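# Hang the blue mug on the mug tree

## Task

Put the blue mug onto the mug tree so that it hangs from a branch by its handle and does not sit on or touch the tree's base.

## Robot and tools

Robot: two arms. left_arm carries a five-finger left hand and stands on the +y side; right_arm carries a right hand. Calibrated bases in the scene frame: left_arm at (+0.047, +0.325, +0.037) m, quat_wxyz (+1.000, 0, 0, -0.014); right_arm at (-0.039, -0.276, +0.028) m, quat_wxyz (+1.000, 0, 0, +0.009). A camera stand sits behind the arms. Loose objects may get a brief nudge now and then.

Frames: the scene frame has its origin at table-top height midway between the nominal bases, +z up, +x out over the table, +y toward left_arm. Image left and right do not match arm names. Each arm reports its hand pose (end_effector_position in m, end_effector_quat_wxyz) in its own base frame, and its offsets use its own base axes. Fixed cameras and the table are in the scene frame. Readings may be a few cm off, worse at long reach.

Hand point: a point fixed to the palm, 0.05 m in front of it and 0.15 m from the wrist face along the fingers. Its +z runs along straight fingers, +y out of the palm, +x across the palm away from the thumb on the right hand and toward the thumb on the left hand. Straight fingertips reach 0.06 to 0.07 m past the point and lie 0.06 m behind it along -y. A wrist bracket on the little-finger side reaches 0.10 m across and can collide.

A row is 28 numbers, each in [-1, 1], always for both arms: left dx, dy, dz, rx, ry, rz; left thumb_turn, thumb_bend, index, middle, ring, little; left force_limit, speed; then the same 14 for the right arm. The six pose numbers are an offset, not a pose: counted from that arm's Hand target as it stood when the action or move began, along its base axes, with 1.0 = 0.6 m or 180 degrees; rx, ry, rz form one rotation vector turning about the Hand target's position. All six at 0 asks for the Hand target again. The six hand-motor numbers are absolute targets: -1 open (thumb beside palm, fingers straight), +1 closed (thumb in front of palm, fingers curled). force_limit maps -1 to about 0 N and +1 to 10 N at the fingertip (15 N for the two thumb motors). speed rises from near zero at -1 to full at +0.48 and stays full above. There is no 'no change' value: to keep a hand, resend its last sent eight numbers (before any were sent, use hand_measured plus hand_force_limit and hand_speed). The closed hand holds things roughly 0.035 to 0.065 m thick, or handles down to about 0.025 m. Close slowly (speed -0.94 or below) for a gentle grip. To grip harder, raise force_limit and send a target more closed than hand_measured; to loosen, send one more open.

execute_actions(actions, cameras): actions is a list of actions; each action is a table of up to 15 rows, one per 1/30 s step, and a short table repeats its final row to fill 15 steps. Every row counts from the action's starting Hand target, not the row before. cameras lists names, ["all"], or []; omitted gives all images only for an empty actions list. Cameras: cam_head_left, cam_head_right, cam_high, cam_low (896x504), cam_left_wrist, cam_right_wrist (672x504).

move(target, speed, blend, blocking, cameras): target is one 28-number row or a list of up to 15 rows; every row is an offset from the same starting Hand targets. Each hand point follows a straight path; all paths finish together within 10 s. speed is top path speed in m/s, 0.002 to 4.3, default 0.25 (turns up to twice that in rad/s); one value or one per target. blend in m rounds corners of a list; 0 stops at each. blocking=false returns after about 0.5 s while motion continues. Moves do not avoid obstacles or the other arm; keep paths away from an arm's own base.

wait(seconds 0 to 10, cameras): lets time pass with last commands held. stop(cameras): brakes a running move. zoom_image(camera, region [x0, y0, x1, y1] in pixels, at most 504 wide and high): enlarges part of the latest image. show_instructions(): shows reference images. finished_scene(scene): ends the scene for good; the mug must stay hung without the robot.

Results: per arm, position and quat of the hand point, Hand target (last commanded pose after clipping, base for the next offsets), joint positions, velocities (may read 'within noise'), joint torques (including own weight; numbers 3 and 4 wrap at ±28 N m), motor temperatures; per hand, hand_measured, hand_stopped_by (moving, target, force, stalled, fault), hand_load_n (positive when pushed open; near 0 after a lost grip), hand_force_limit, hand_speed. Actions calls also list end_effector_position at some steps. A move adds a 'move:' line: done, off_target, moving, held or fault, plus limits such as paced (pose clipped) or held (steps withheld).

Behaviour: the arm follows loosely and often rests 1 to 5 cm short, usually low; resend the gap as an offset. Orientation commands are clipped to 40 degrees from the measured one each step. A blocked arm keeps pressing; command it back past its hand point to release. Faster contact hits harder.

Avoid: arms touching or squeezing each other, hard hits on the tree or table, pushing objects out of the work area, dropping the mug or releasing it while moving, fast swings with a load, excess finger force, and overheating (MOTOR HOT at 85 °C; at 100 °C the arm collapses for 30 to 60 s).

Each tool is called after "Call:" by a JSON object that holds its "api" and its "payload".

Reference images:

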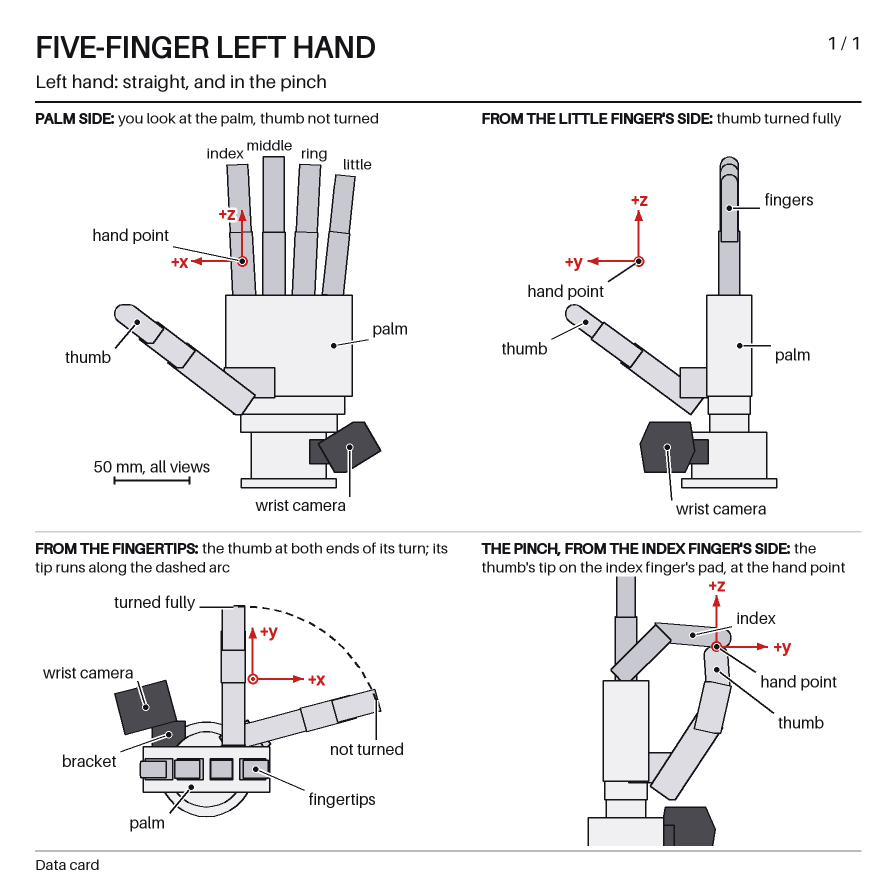

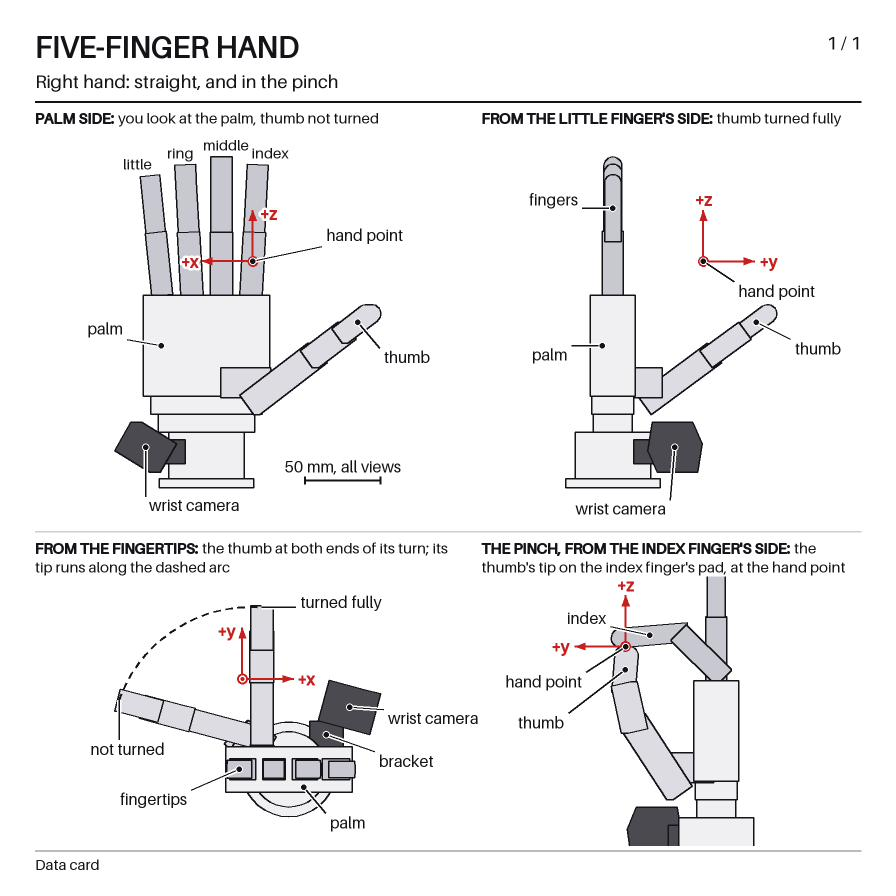

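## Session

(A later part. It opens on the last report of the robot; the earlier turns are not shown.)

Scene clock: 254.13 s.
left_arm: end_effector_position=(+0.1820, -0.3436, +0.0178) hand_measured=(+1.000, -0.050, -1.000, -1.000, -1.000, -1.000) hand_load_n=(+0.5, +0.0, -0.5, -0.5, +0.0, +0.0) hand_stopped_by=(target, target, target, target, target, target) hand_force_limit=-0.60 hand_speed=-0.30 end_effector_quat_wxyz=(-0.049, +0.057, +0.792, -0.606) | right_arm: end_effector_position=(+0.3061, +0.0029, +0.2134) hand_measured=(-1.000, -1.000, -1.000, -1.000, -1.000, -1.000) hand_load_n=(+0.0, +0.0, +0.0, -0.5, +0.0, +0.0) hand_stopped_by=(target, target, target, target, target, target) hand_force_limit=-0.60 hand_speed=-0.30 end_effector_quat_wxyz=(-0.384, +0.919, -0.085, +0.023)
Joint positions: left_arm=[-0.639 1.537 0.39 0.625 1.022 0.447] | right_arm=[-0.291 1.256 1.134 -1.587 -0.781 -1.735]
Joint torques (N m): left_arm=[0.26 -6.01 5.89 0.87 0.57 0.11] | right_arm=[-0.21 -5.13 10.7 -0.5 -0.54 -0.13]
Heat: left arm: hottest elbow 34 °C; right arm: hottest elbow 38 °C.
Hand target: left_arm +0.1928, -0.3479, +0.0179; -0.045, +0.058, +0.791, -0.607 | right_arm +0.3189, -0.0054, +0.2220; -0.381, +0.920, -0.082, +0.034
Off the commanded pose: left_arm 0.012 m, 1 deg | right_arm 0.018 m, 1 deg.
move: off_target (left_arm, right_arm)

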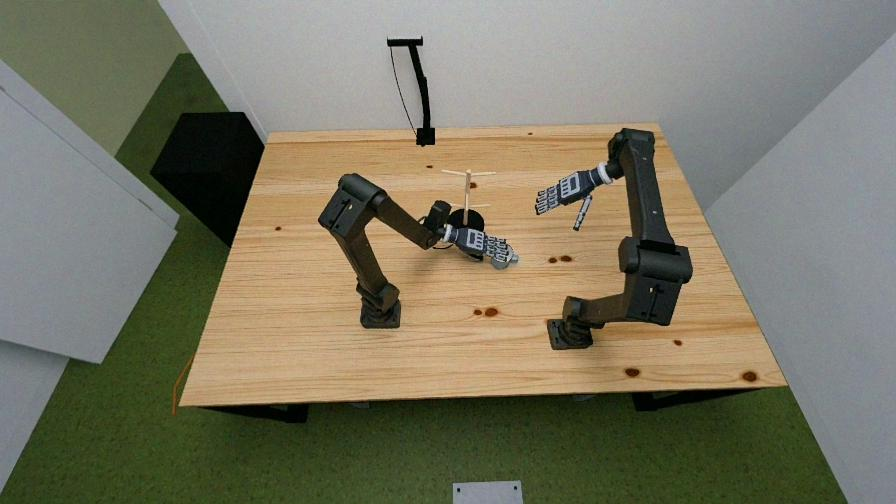

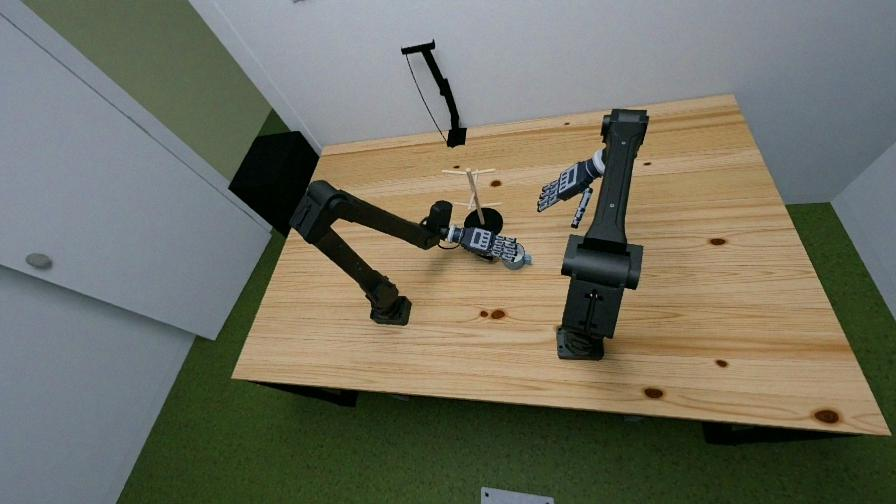

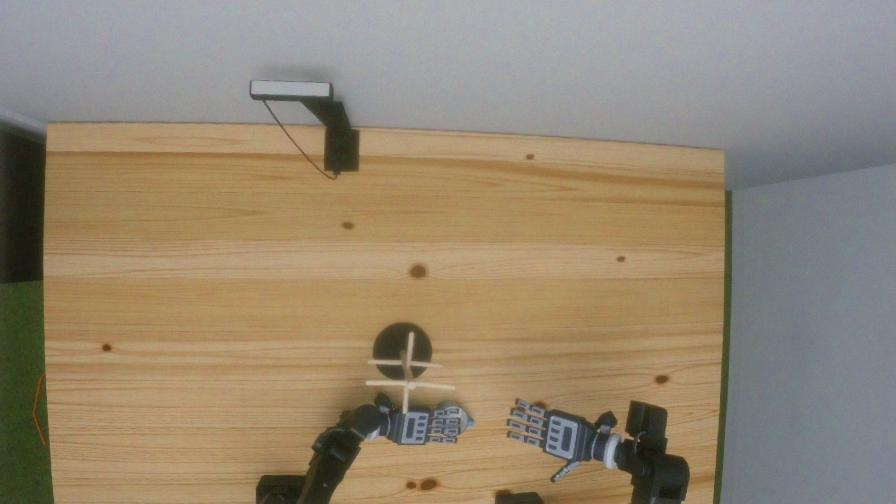

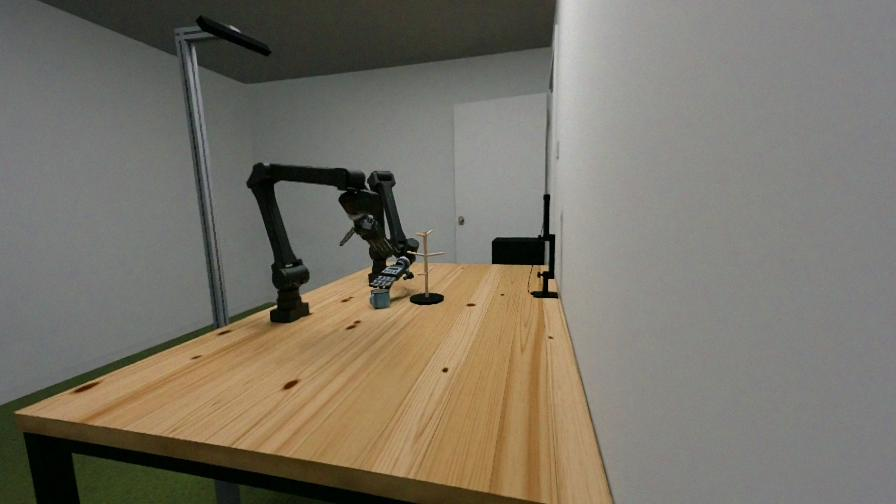

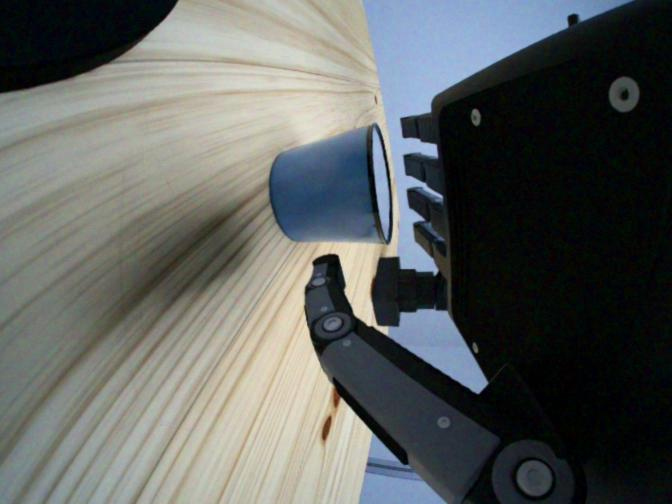

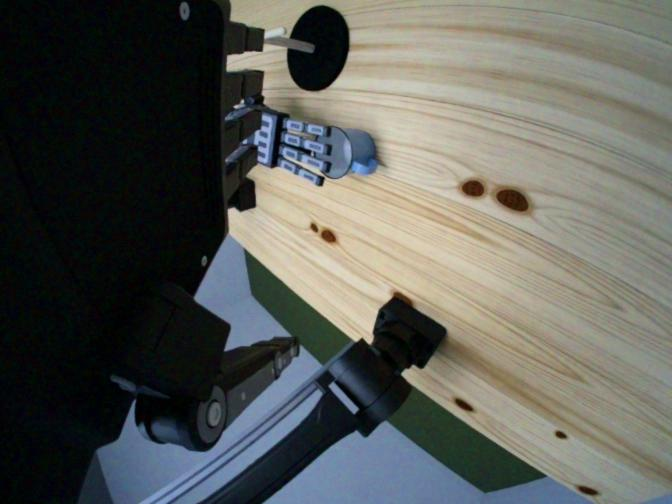

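Call:
{"api": "move", "payload": {"target": [0.0353,-0.0195,0,0,0,0,1.0,-0.05,-1,-1,-1,-1,-0.6,-0.3,0,0,0,0,0,0,-1,-1,-1,-1,-1,-1,-0.6,-0.3], "speed": 0.06, "cameras": ["cam_right_wrist","cam_left_wrist","cam_head_right","cam_head_left","cam_low","cam_high"]}}

Call:
{"api": "zoom_image", "payload": {"camera": "cam_head_left", "region": [400, 180, 540, 300]}}

Call:
{"api": "zoom_image", "payload": {"camera": "cam_low", "region": [340, 220, 440, 320]}}

Call:
{"api": "zoom_image", "payload": {"camera": "cam_right_wrist", "region": [220, 80, 400, 220]}}

Call:
{"api": "zoom_image", "payload": {"camera": "cam_left_wrist", "region": [160, 120, 460, 380]}}

Scene clock: 258.77 s.
left_arm: end_effector_position=(+0.2026, -0.3556, +0.0182) hand_measured=(+1.000, -0.050, -1.000, -1.000, -1.000, -1.000) hand_load_n=(+0.0, +0.0, +0.0, +0.0, +0.0, +0.0) hand_stopped_by=(target, target, target, target, target, target) hand_force_limit=-0.60 hand_speed=-0.30 end_effector_quat_wxyz=(-0.049, +0.057, +0.792, -0.606) | right_arm: end_effector_position=(+0.3061, +0.0029, +0.2134) hand_measured=(-1.000, -1.000, -1.000, -1.000, -1.000, -1.000) hand_load_n=(-0.5, +0.0, +0.0, +0.0, +0.0, -0.5) hand_stopped_by=(target, target, target, target, target, target) hand_force_limit=-0.60 hand_speed=-0.30 end_effector_quat_wxyz=(-0.384, +0.919, -0.085, +0.023)
Joint positions: left_arm=[-0.631 1.58 0.456 0.595 1.03 0.456] | right_arm=[-0.291 1.256 1.134 -1.587 -0.781 -1.735]
Joint torques (N m): left_arm=[0.26 -6.83 6.12 0.87 0.58 0.13] | right_arm=[-0.21 -4.84 10.84 -0.47 -0.53 -0.15]
Heat: left arm: hottest elbow 34 °C; right arm: hottest elbow 38 °C.
Hand target: left_arm +0.2140, -0.3595, +0.0179; -0.045, +0.058, +0.791, -0.607 | right_arm +0.3189, -0.0054, +0.2220; -0.381, +0.920, -0.082, +0.034
Off the commanded pose: left_arm 0.012 m, 1 deg | right_arm 0.018 m, 1 deg.
move: off_target (left_arm, right_arm)

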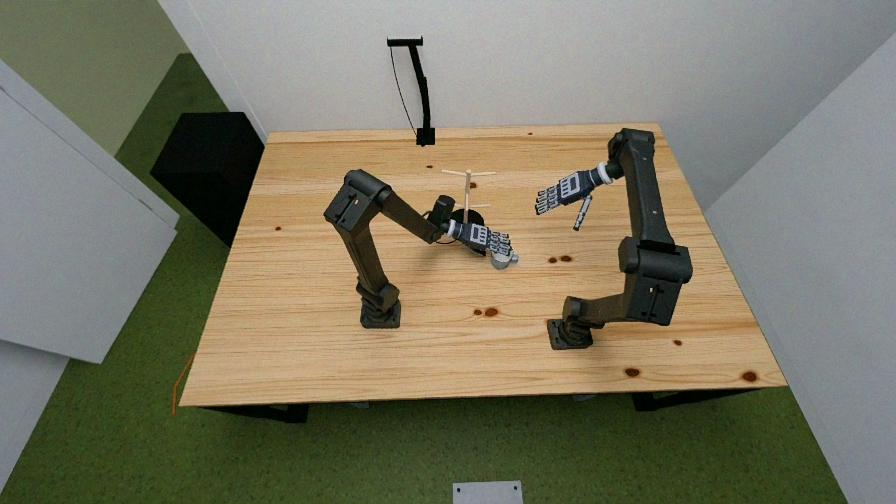

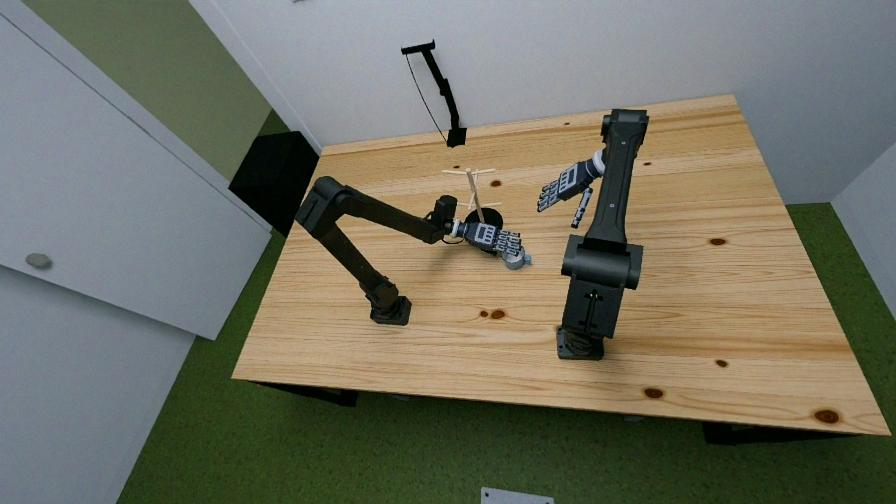

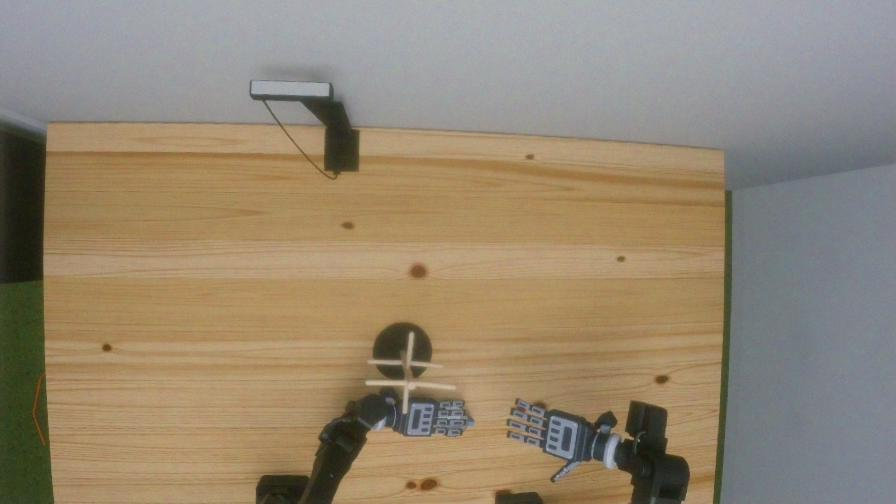

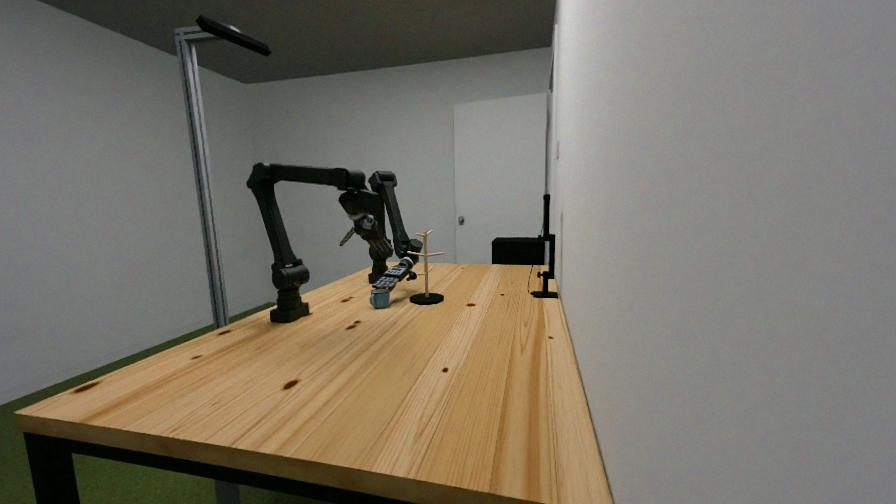

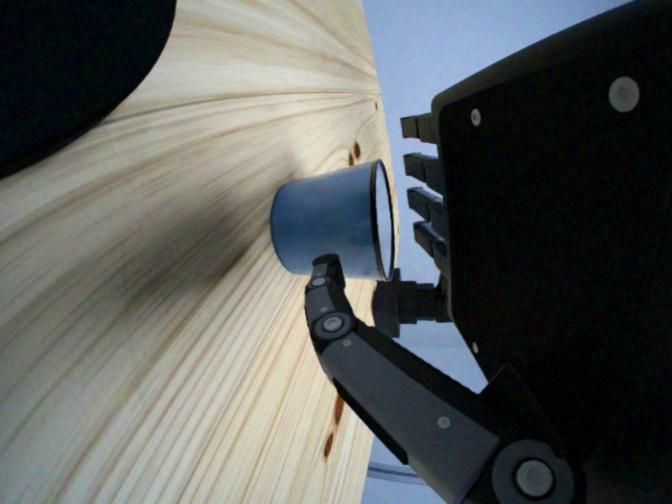

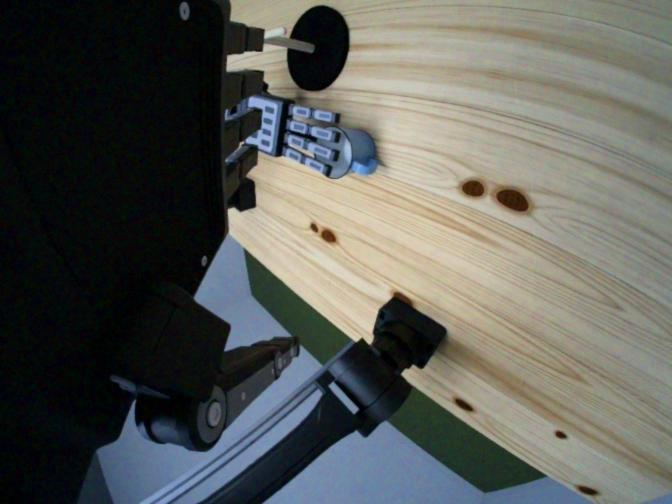

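Scaled by 3.600 from the camera's 896x504 image, which has a finer 1280x720 frame.

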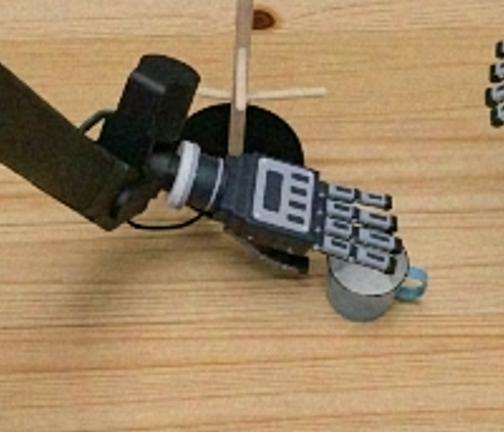

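Scaled by 5.040 from the camera's 896x504 image, which has a finer 1280x720 frame.

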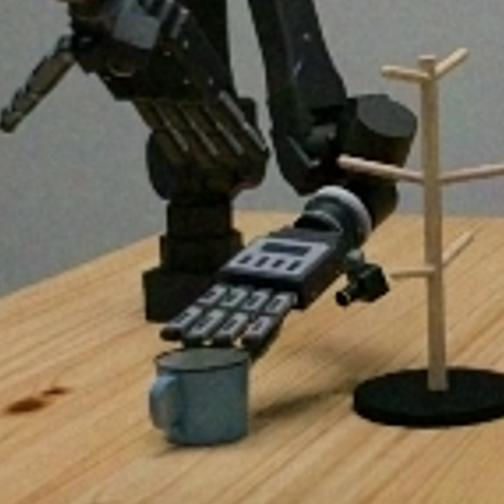

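Scaled by 2.800 from the camera's 672x504 image, which has a finer 960x720 frame.

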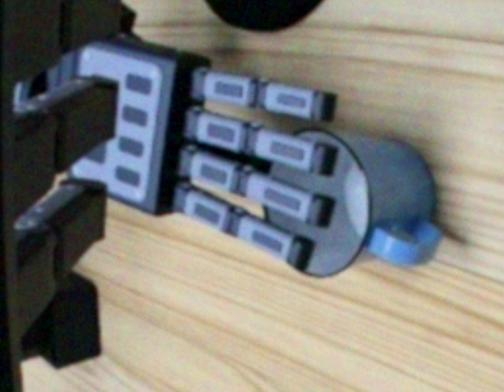

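Scaled by 1.680 from the camera's 672x504 image, which has a finer 960x720 frame.

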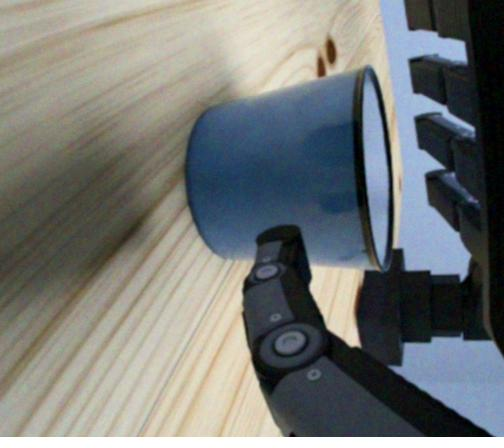

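Call:
{"api": "move", "payload": {"target": [0,0,0,0,0,0,1.0,-0.05,-0.1,-0.1,-1,-1,-0.7,-0.6,0,0,0,0,0,0,-1,-1,-1,-1,-1,-1,-0.6,-0.3], "cameras": ["cam_right_wrist","cam_left_wrist","cam_head_right"]}}

Call:
{"api": "zoom_image", "payload": {"camera": "cam_right_wrist", "region": [220, 80, 400, 220]}}

Call:
{"api": "zoom_image", "payload": {"camera": "cam_left_wrist", "region": [220, 120, 460, 320]}}

Call:
{"api": "zoom_image", "payload": {"camera": "cam_head_right", "region": [450, 200, 550, 290]}}

Scene clock: 262.40 s.
left_arm: end_effector_position=(+0.2035, -0.3563, +0.0188) hand_measured=(+1.000, -0.050, -0.100, -0.100, -1.000, -1.000) hand_load_n=(+0.0, +0.0, +0.0, +0.0, +0.0, +0.0) hand_stopped_by=(target, target, target, target, target, target) hand_force_limit=-0.70 hand_speed=-0.60 end_effector_quat_wxyz=(-0.048, +0.059, +0.791, -0.607) | right_arm: end_effector_position=(+0.3061, +0.0029, +0.2134) hand_measured=(-1.000, -1.000, -1.000, -1.000, -1.000, -1.000) hand_load_n=(-0.5, +0.0, +0.0, +0.0, +0.0, +0.0) hand_stopped_by=(target, target, target, target, target, target) hand_force_limit=-0.60 hand_speed=-0.30 end_effector_quat_wxyz=(-0.384, +0.919, -0.085, +0.023)
Joint positions: left_arm=[-0.631 1.58 0.458 0.595 1.031 0.458] | right_arm=[-0.291 1.256 1.134 -1.587 -0.781 -1.735]
Joint torques (N m): left_arm=[0.26 -7 5.98 0.85 0.55 0.11] | right_arm=[-0.21 -4.95 10.77 -0.53 -0.51 -0.12]
Heat: left arm: hottest elbow 34 °C; right arm: hottest elbow 39 °C.
Hand target: left_arm +0.2141, -0.3596, +0.0180; -0.045, +0.058, +0.791, -0.607 | right_arm +0.3189, -0.0054, +0.2220; -0.381, +0.920, -0.082, +0.034
Off the commanded pose: left_arm 0.011 m, 0 deg | right_arm 0.018 m, 1 deg.
move: off_target (left_arm, right_arm)
Images, in order (width x height): cam_head_right 896x504, cam_left_wrist 672x504, cam_right_wrist 672x504.

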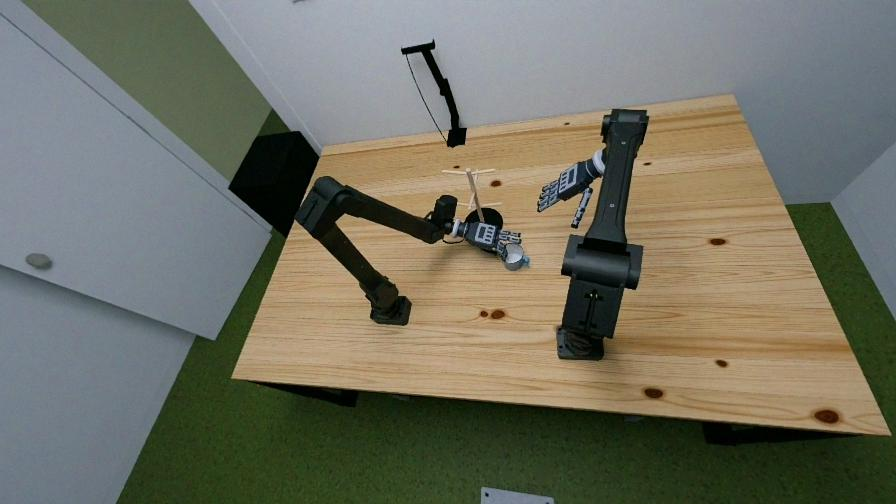

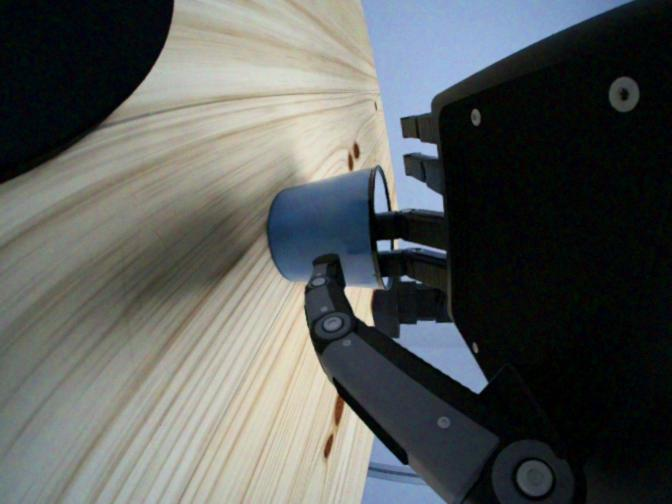

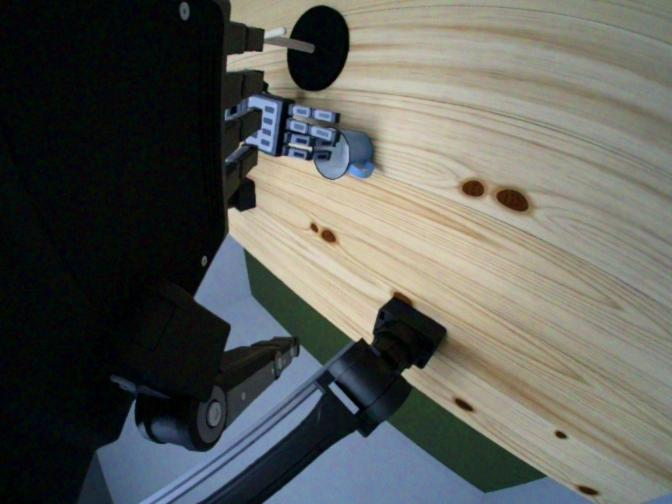

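Scaled by 2.800 from the camera's 672x504 image, which has a finer 960x720 frame.

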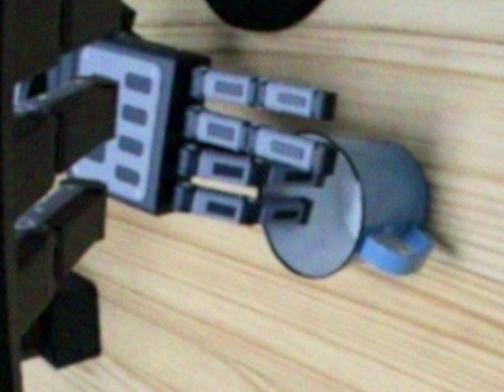

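Scaled by 2.100 from the camera's 672x504 image, which has a finer 960x720 frame.

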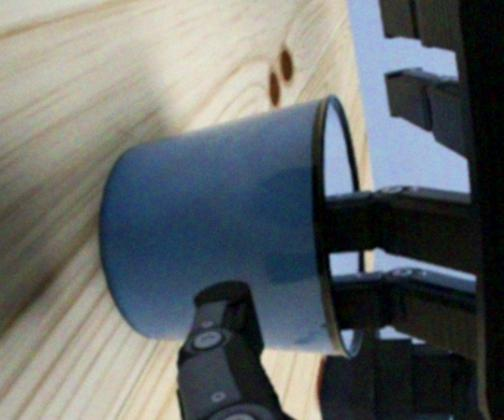

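Scaled by 5.040 from the camera's 896x504 image, which has a finer 1280x720 frame.

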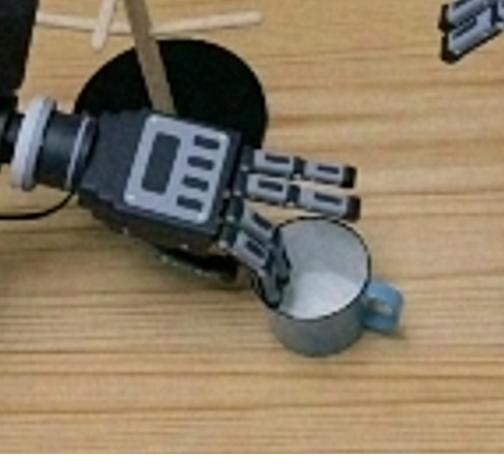

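Call:
{"api": "move", "payload": {"target": [0,0,0,0,0,0,1.0,-0.05,0.5,0.5,-1,-1,-0.5,-0.85,0,0,0,0,0,0,-1,-1,-1,-1,-1,-1,-0.6,-0.3], "cameras": ["cam_right_wrist","cam_left_wrist","cam_head_right"]}}

Call:
{"api": "zoom_image", "payload": {"camera": "cam_right_wrist", "region": [220, 80, 400, 220]}}

Call:
{"api": "zoom_image", "payload": {"camera": "cam_left_wrist", "region": [220, 120, 460, 320]}}

Call:
{"api": "zoom_image", "payload": {"camera": "cam_head_right", "region": [450, 200, 550, 290]}}

Scene clock: 264.43 s.
left_arm: end_effector_position=(+0.2035, -0.3563, +0.0188) hand_measured=(+1.000, -0.050, +0.134, +0.120, -1.000, -1.000) hand_load_n=(+0.0, +1.5, +3.5, +3.5, +0.0, +0.0) hand_stopped_by=(target, target, force, force, target, target) hand_force_limit=-0.50 hand_speed=-0.85 end_effector_quat_wxyz=(-0.048, +0.059, +0.791, -0.607) | right_arm: end_effector_position=(+0.3061, +0.0029, +0.2134) hand_measured=(-1.000, -1.000, -1.000, -1.000, -1.000, -1.000) hand_load_n=(-0.5, +0.0, -0.5, +0.0, +0.0, +0.0) hand_stopped_by=(target, target, target, target, target, target) hand_force_limit=-0.60 hand_speed=-0.30 end_effector_quat_wxyz=(-0.384, +0.919, -0.085, +0.023)
Joint positions: left_arm=[-0.631 1.581 0.458 0.595 1.032 0.458] | right_arm=[-0.291 1.256 1.134 -1.587 -0.781 -1.735]
Joint torques (N m): left_arm=[0.26 -6.95 5.9 0.85 0.53 0.1] | right_arm=[0.09 -4.48 10.78 -0.47 -0.54 -0.11]
Heat: left arm: hottest elbow 34 °C; right arm: hottest elbow 39 °C.
Hand target: left_arm +0.2142, -0.3596, +0.0180; -0.045, +0.058, +0.791, -0.607 | right_arm +0.3189, -0.0054, +0.2220; -0.381, +0.920, -0.082, +0.034
Off the commanded pose: left_arm 0.011 m, 0 deg | right_arm 0.018 m, 1 deg.
move: off_target (left_arm, right_arm)
Images, in order (width x height): cam_head_right 896x504, cam_left_wrist 672x504, cam_right_wrist 672x504.

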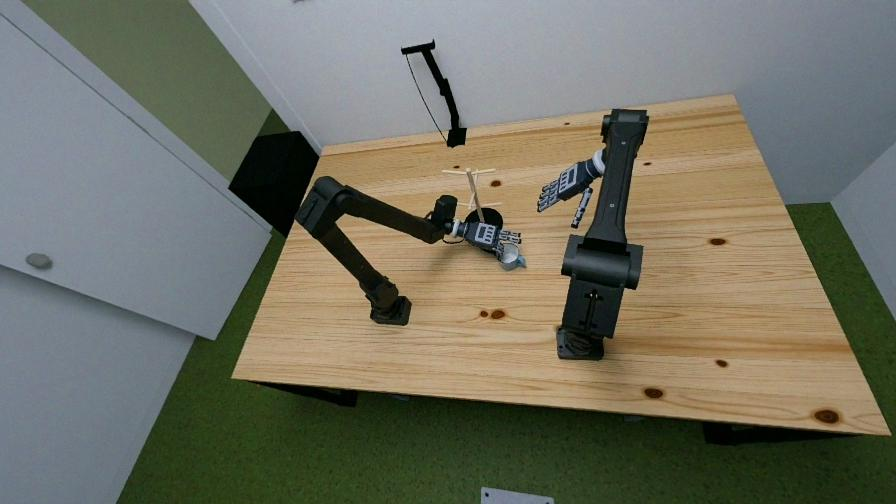

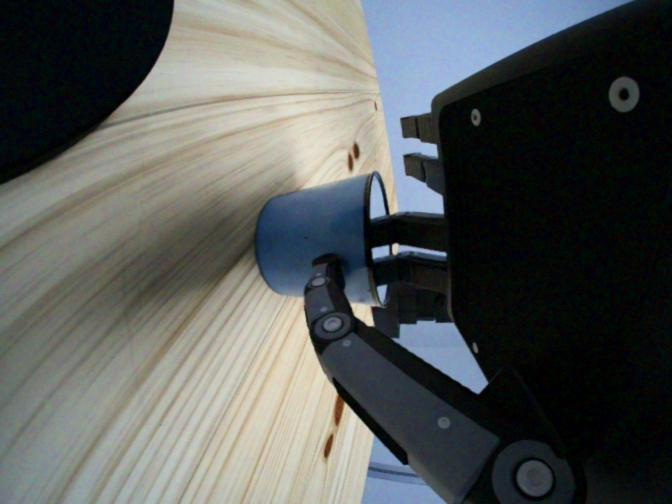

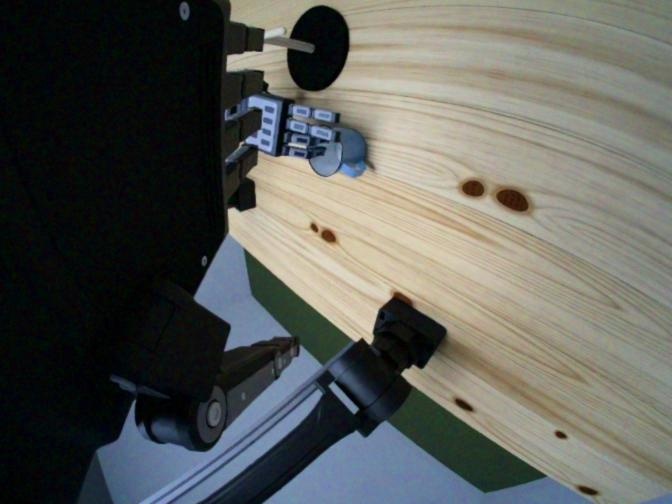

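Scaled by 2.800 from the camera's 672x504 image, which has a finer 960x720 frame.

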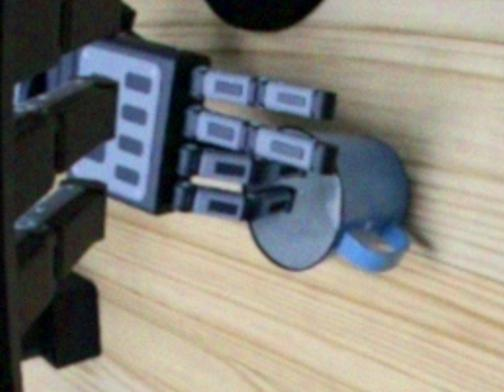

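Scaled by 2.100 from the camera's 672x504 image, which has a finer 960x720 frame.

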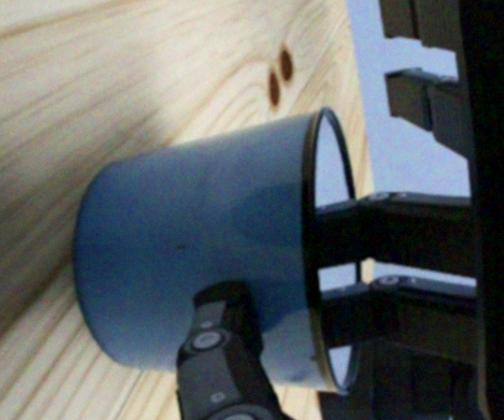

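Scaled by 5.040 from the camera's 896x504 image, which has a finer 1280x720 frame.

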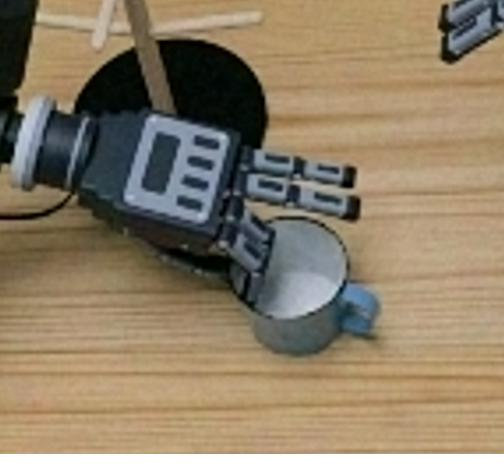

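Call:
{"api": "move", "payload": {"target": [0,0,0,0,0,0,1.0,-0.05,0.6,0.6,-1,-1,0.1,-0.85,0,0,0,0,0,0,-1,-1,-1,-1,-1,-1,-0.6,-0.3]}}

Call:
{"api": "move", "payload": {"target": [-0.01,0.0,0.05,0,0,0,1.0,-0.05,0.6,0.6,-1,-1,0.1,-0.85,0,0,0,0,0,0,-1,-1,-1,-1,-1,-1,-0.6,-0.3], "speed": 0.04, "cameras": ["all"]}}

Call:
{"api": "zoom_image", "payload": {"camera": "cam_low", "region": [340, 220, 440, 320]}}

Call:
{"api": "zoom_image", "payload": {"camera": "cam_left_wrist", "region": [220, 120, 460, 320]}}

Call:
{"api": "zoom_image", "payload": {"camera": "cam_head_right", "region": [450, 200, 550, 290]}}

Scene clock: 266.30 s.
left_arm: end_effector_position=(+0.2034, -0.3563, +0.0189) hand_measured=(+1.000, -0.050, +0.144, +0.130, -1.000, -1.000) hand_load_n=(+0.0, +2.5, +6.0, +6.0, +0.0, +0.0) hand_stopped_by=(target, target, force, force, target, target) hand_force_limit=0.10 hand_speed=-0.85 end_effector_quat_wxyz=(-0.049, +0.059, +0.791, -0.607) | right_arm: end_effector_position=(+0.3061, +0.0029, +0.2134) hand_measured=(-1.000, -1.000, -1.000, -1.000, -1.000, -1.000) hand_load_n=(+0.0, +0.0, +0.0, +0.0, +0.0, +0.0) hand_stopped_by=(target, target, target, target, target, target) hand_force_limit=-0.60 hand_speed=-0.30 end_effector_quat_wxyz=(-0.384, +0.919, -0.085, +0.023)
Joint positions: left_arm=[-0.631 1.581 0.458 0.595 1.032 0.458] | right_arm=[-0.291 1.256 1.134 -1.587 -0.781 -1.735]
Joint torques (N m): left_arm=[0.32 -7 5.97 0.87 0.51 0.1] | right_arm=[-0.15 -4.37 10.82 -0.49 -0.51 -0.14]
Heat: left arm: hottest elbow 34 °C; right arm: hottest elbow 39 °C.
Hand target: left_arm +0.2141, -0.3596, +0.0180; -0.045, +0.058, +0.791, -0.607 | right_arm +0.3189, -0.0054, +0.2220; -0.381, +0.920, -0.082, +0.034
Off the commanded pose: left_arm 0.011 m, 0 deg | right_arm 0.018 m, 1 deg.
move: off_target (left_arm, right_arm)

Scene clock: 267.63 s.
left_arm: end_effector_position=(+0.1998, -0.3528, +0.0342) hand_measured=(+1.000, -0.050, +0.144, +0.132, -1.000, -1.000) hand_load_n=(+0.5, +0.5, +1.5, +0.5, +0.0, -0.5) hand_stopped_by=(target, target, force, force, target, target) hand_force_limit=0.10 hand_speed=-0.85 end_effector_quat_wxyz=(-0.056, +0.050, +0.797, -0.600) | right_arm: end_effector_position=(+0.3061, +0.0029, +0.2134) hand_measured=(-1.000, -1.000, -1.000, -1.000, -1.000, -1.000) hand_load_n=(+0.0, +0.0, +0.0, +0.0, +0.0, +0.0) hand_stopped_by=(target, target, target, target, target, target) hand_force_limit=-0.60 hand_speed=-0.30 end_effector_quat_wxyz=(-0.384, +0.919, -0.085, +0.023)
Joint positions: left_arm=[-0.631 1.503 0.463 0.484 1.025 0.458] | right_arm=[-0.291 1.256 1.134 -1.587 -0.781 -1.735]
Joint torques (N m): left_arm=[-0.5 -9.7 6.17 0.84 0.44 0] | right_arm=[-0.56 -4.78 10.81 -0.53 -0.52 -0.11]
Heat: left arm: hottest elbow 34 °C; right arm: hottest elbow 39 °C.
Hand target: left_arm +0.2081, -0.3596, +0.0479; -0.045, +0.058, +0.791, -0.607 | right_arm +0.3189, -0.0054, +0.2220; -0.381, +0.920, -0.082, +0.034
Off the commanded pose: left_arm 0.017 m, 2 deg | right_arm 0.018 m, 1 deg.
move: off_target (left_arm, right_arm)

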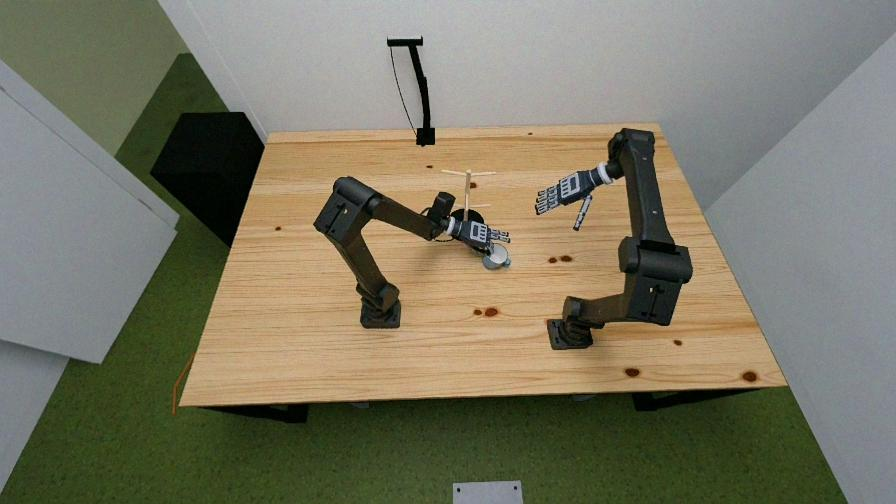

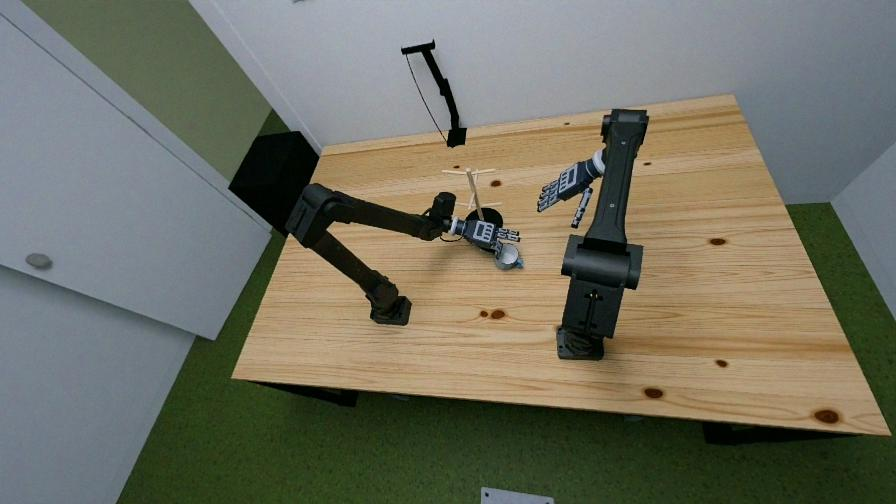

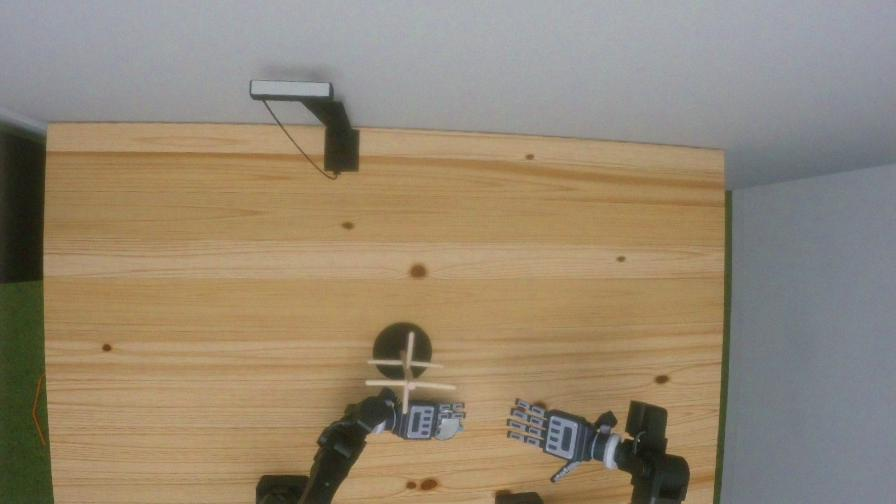

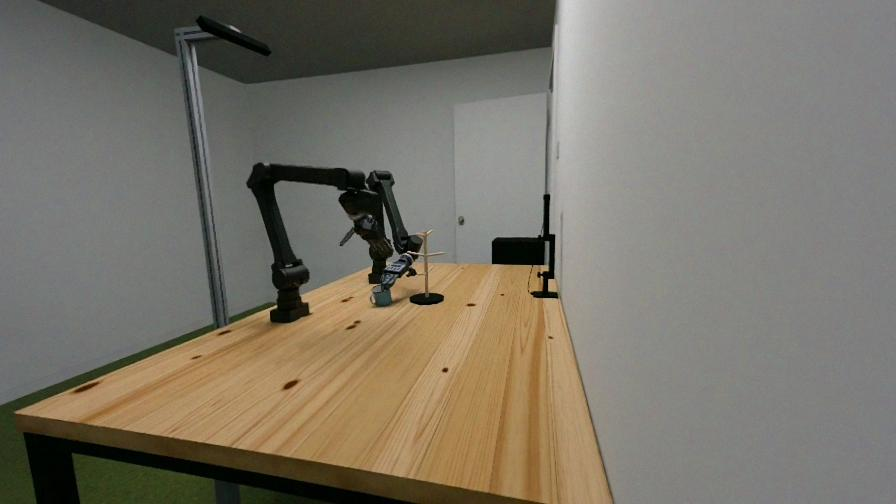

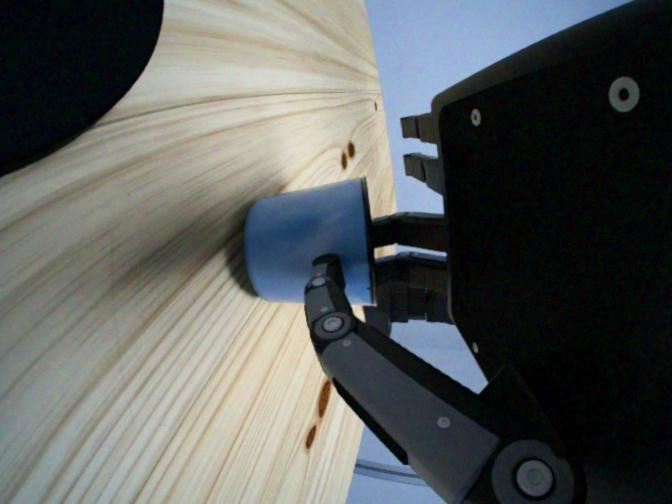

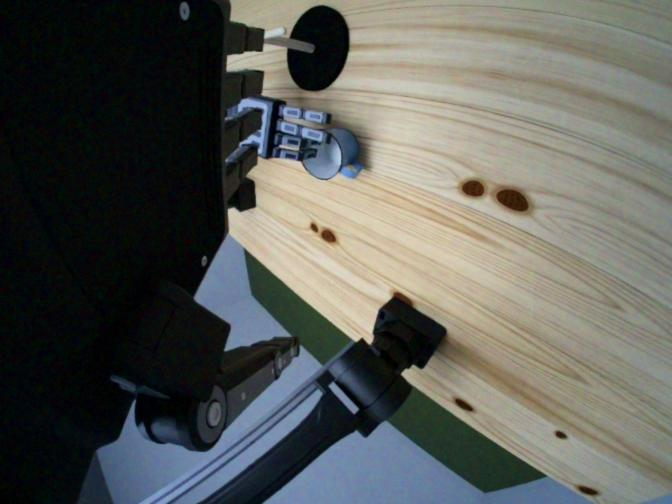

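Scaled by 5.040 from the camera's 896x504 image, which has a finer 1280x720 frame.

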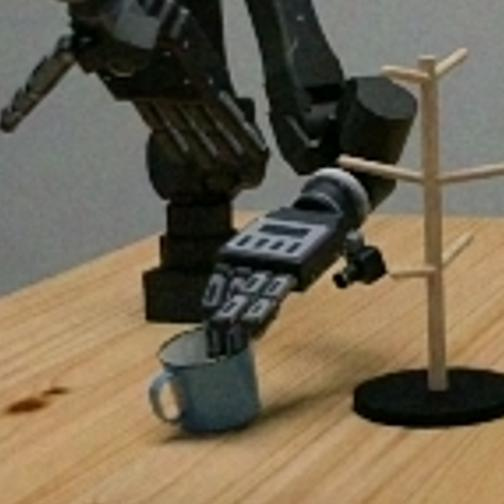

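Scaled by 2.100 from the camera's 672x504 image, which has a finer 960x720 frame.

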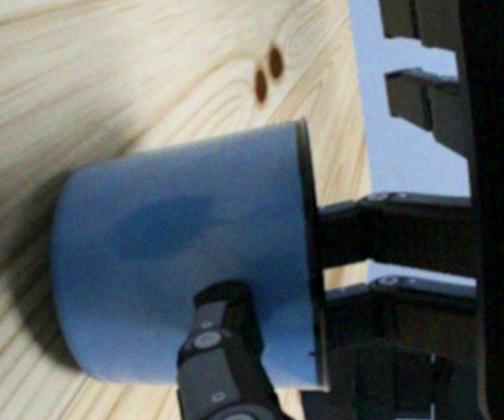

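Scaled by 5.040 from the camera's 896x504 image, which has a finer 1280x720 frame.

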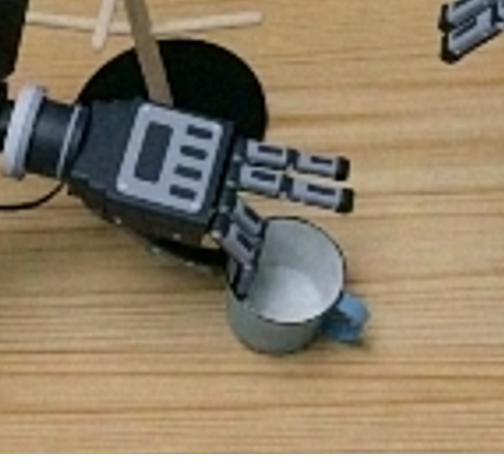

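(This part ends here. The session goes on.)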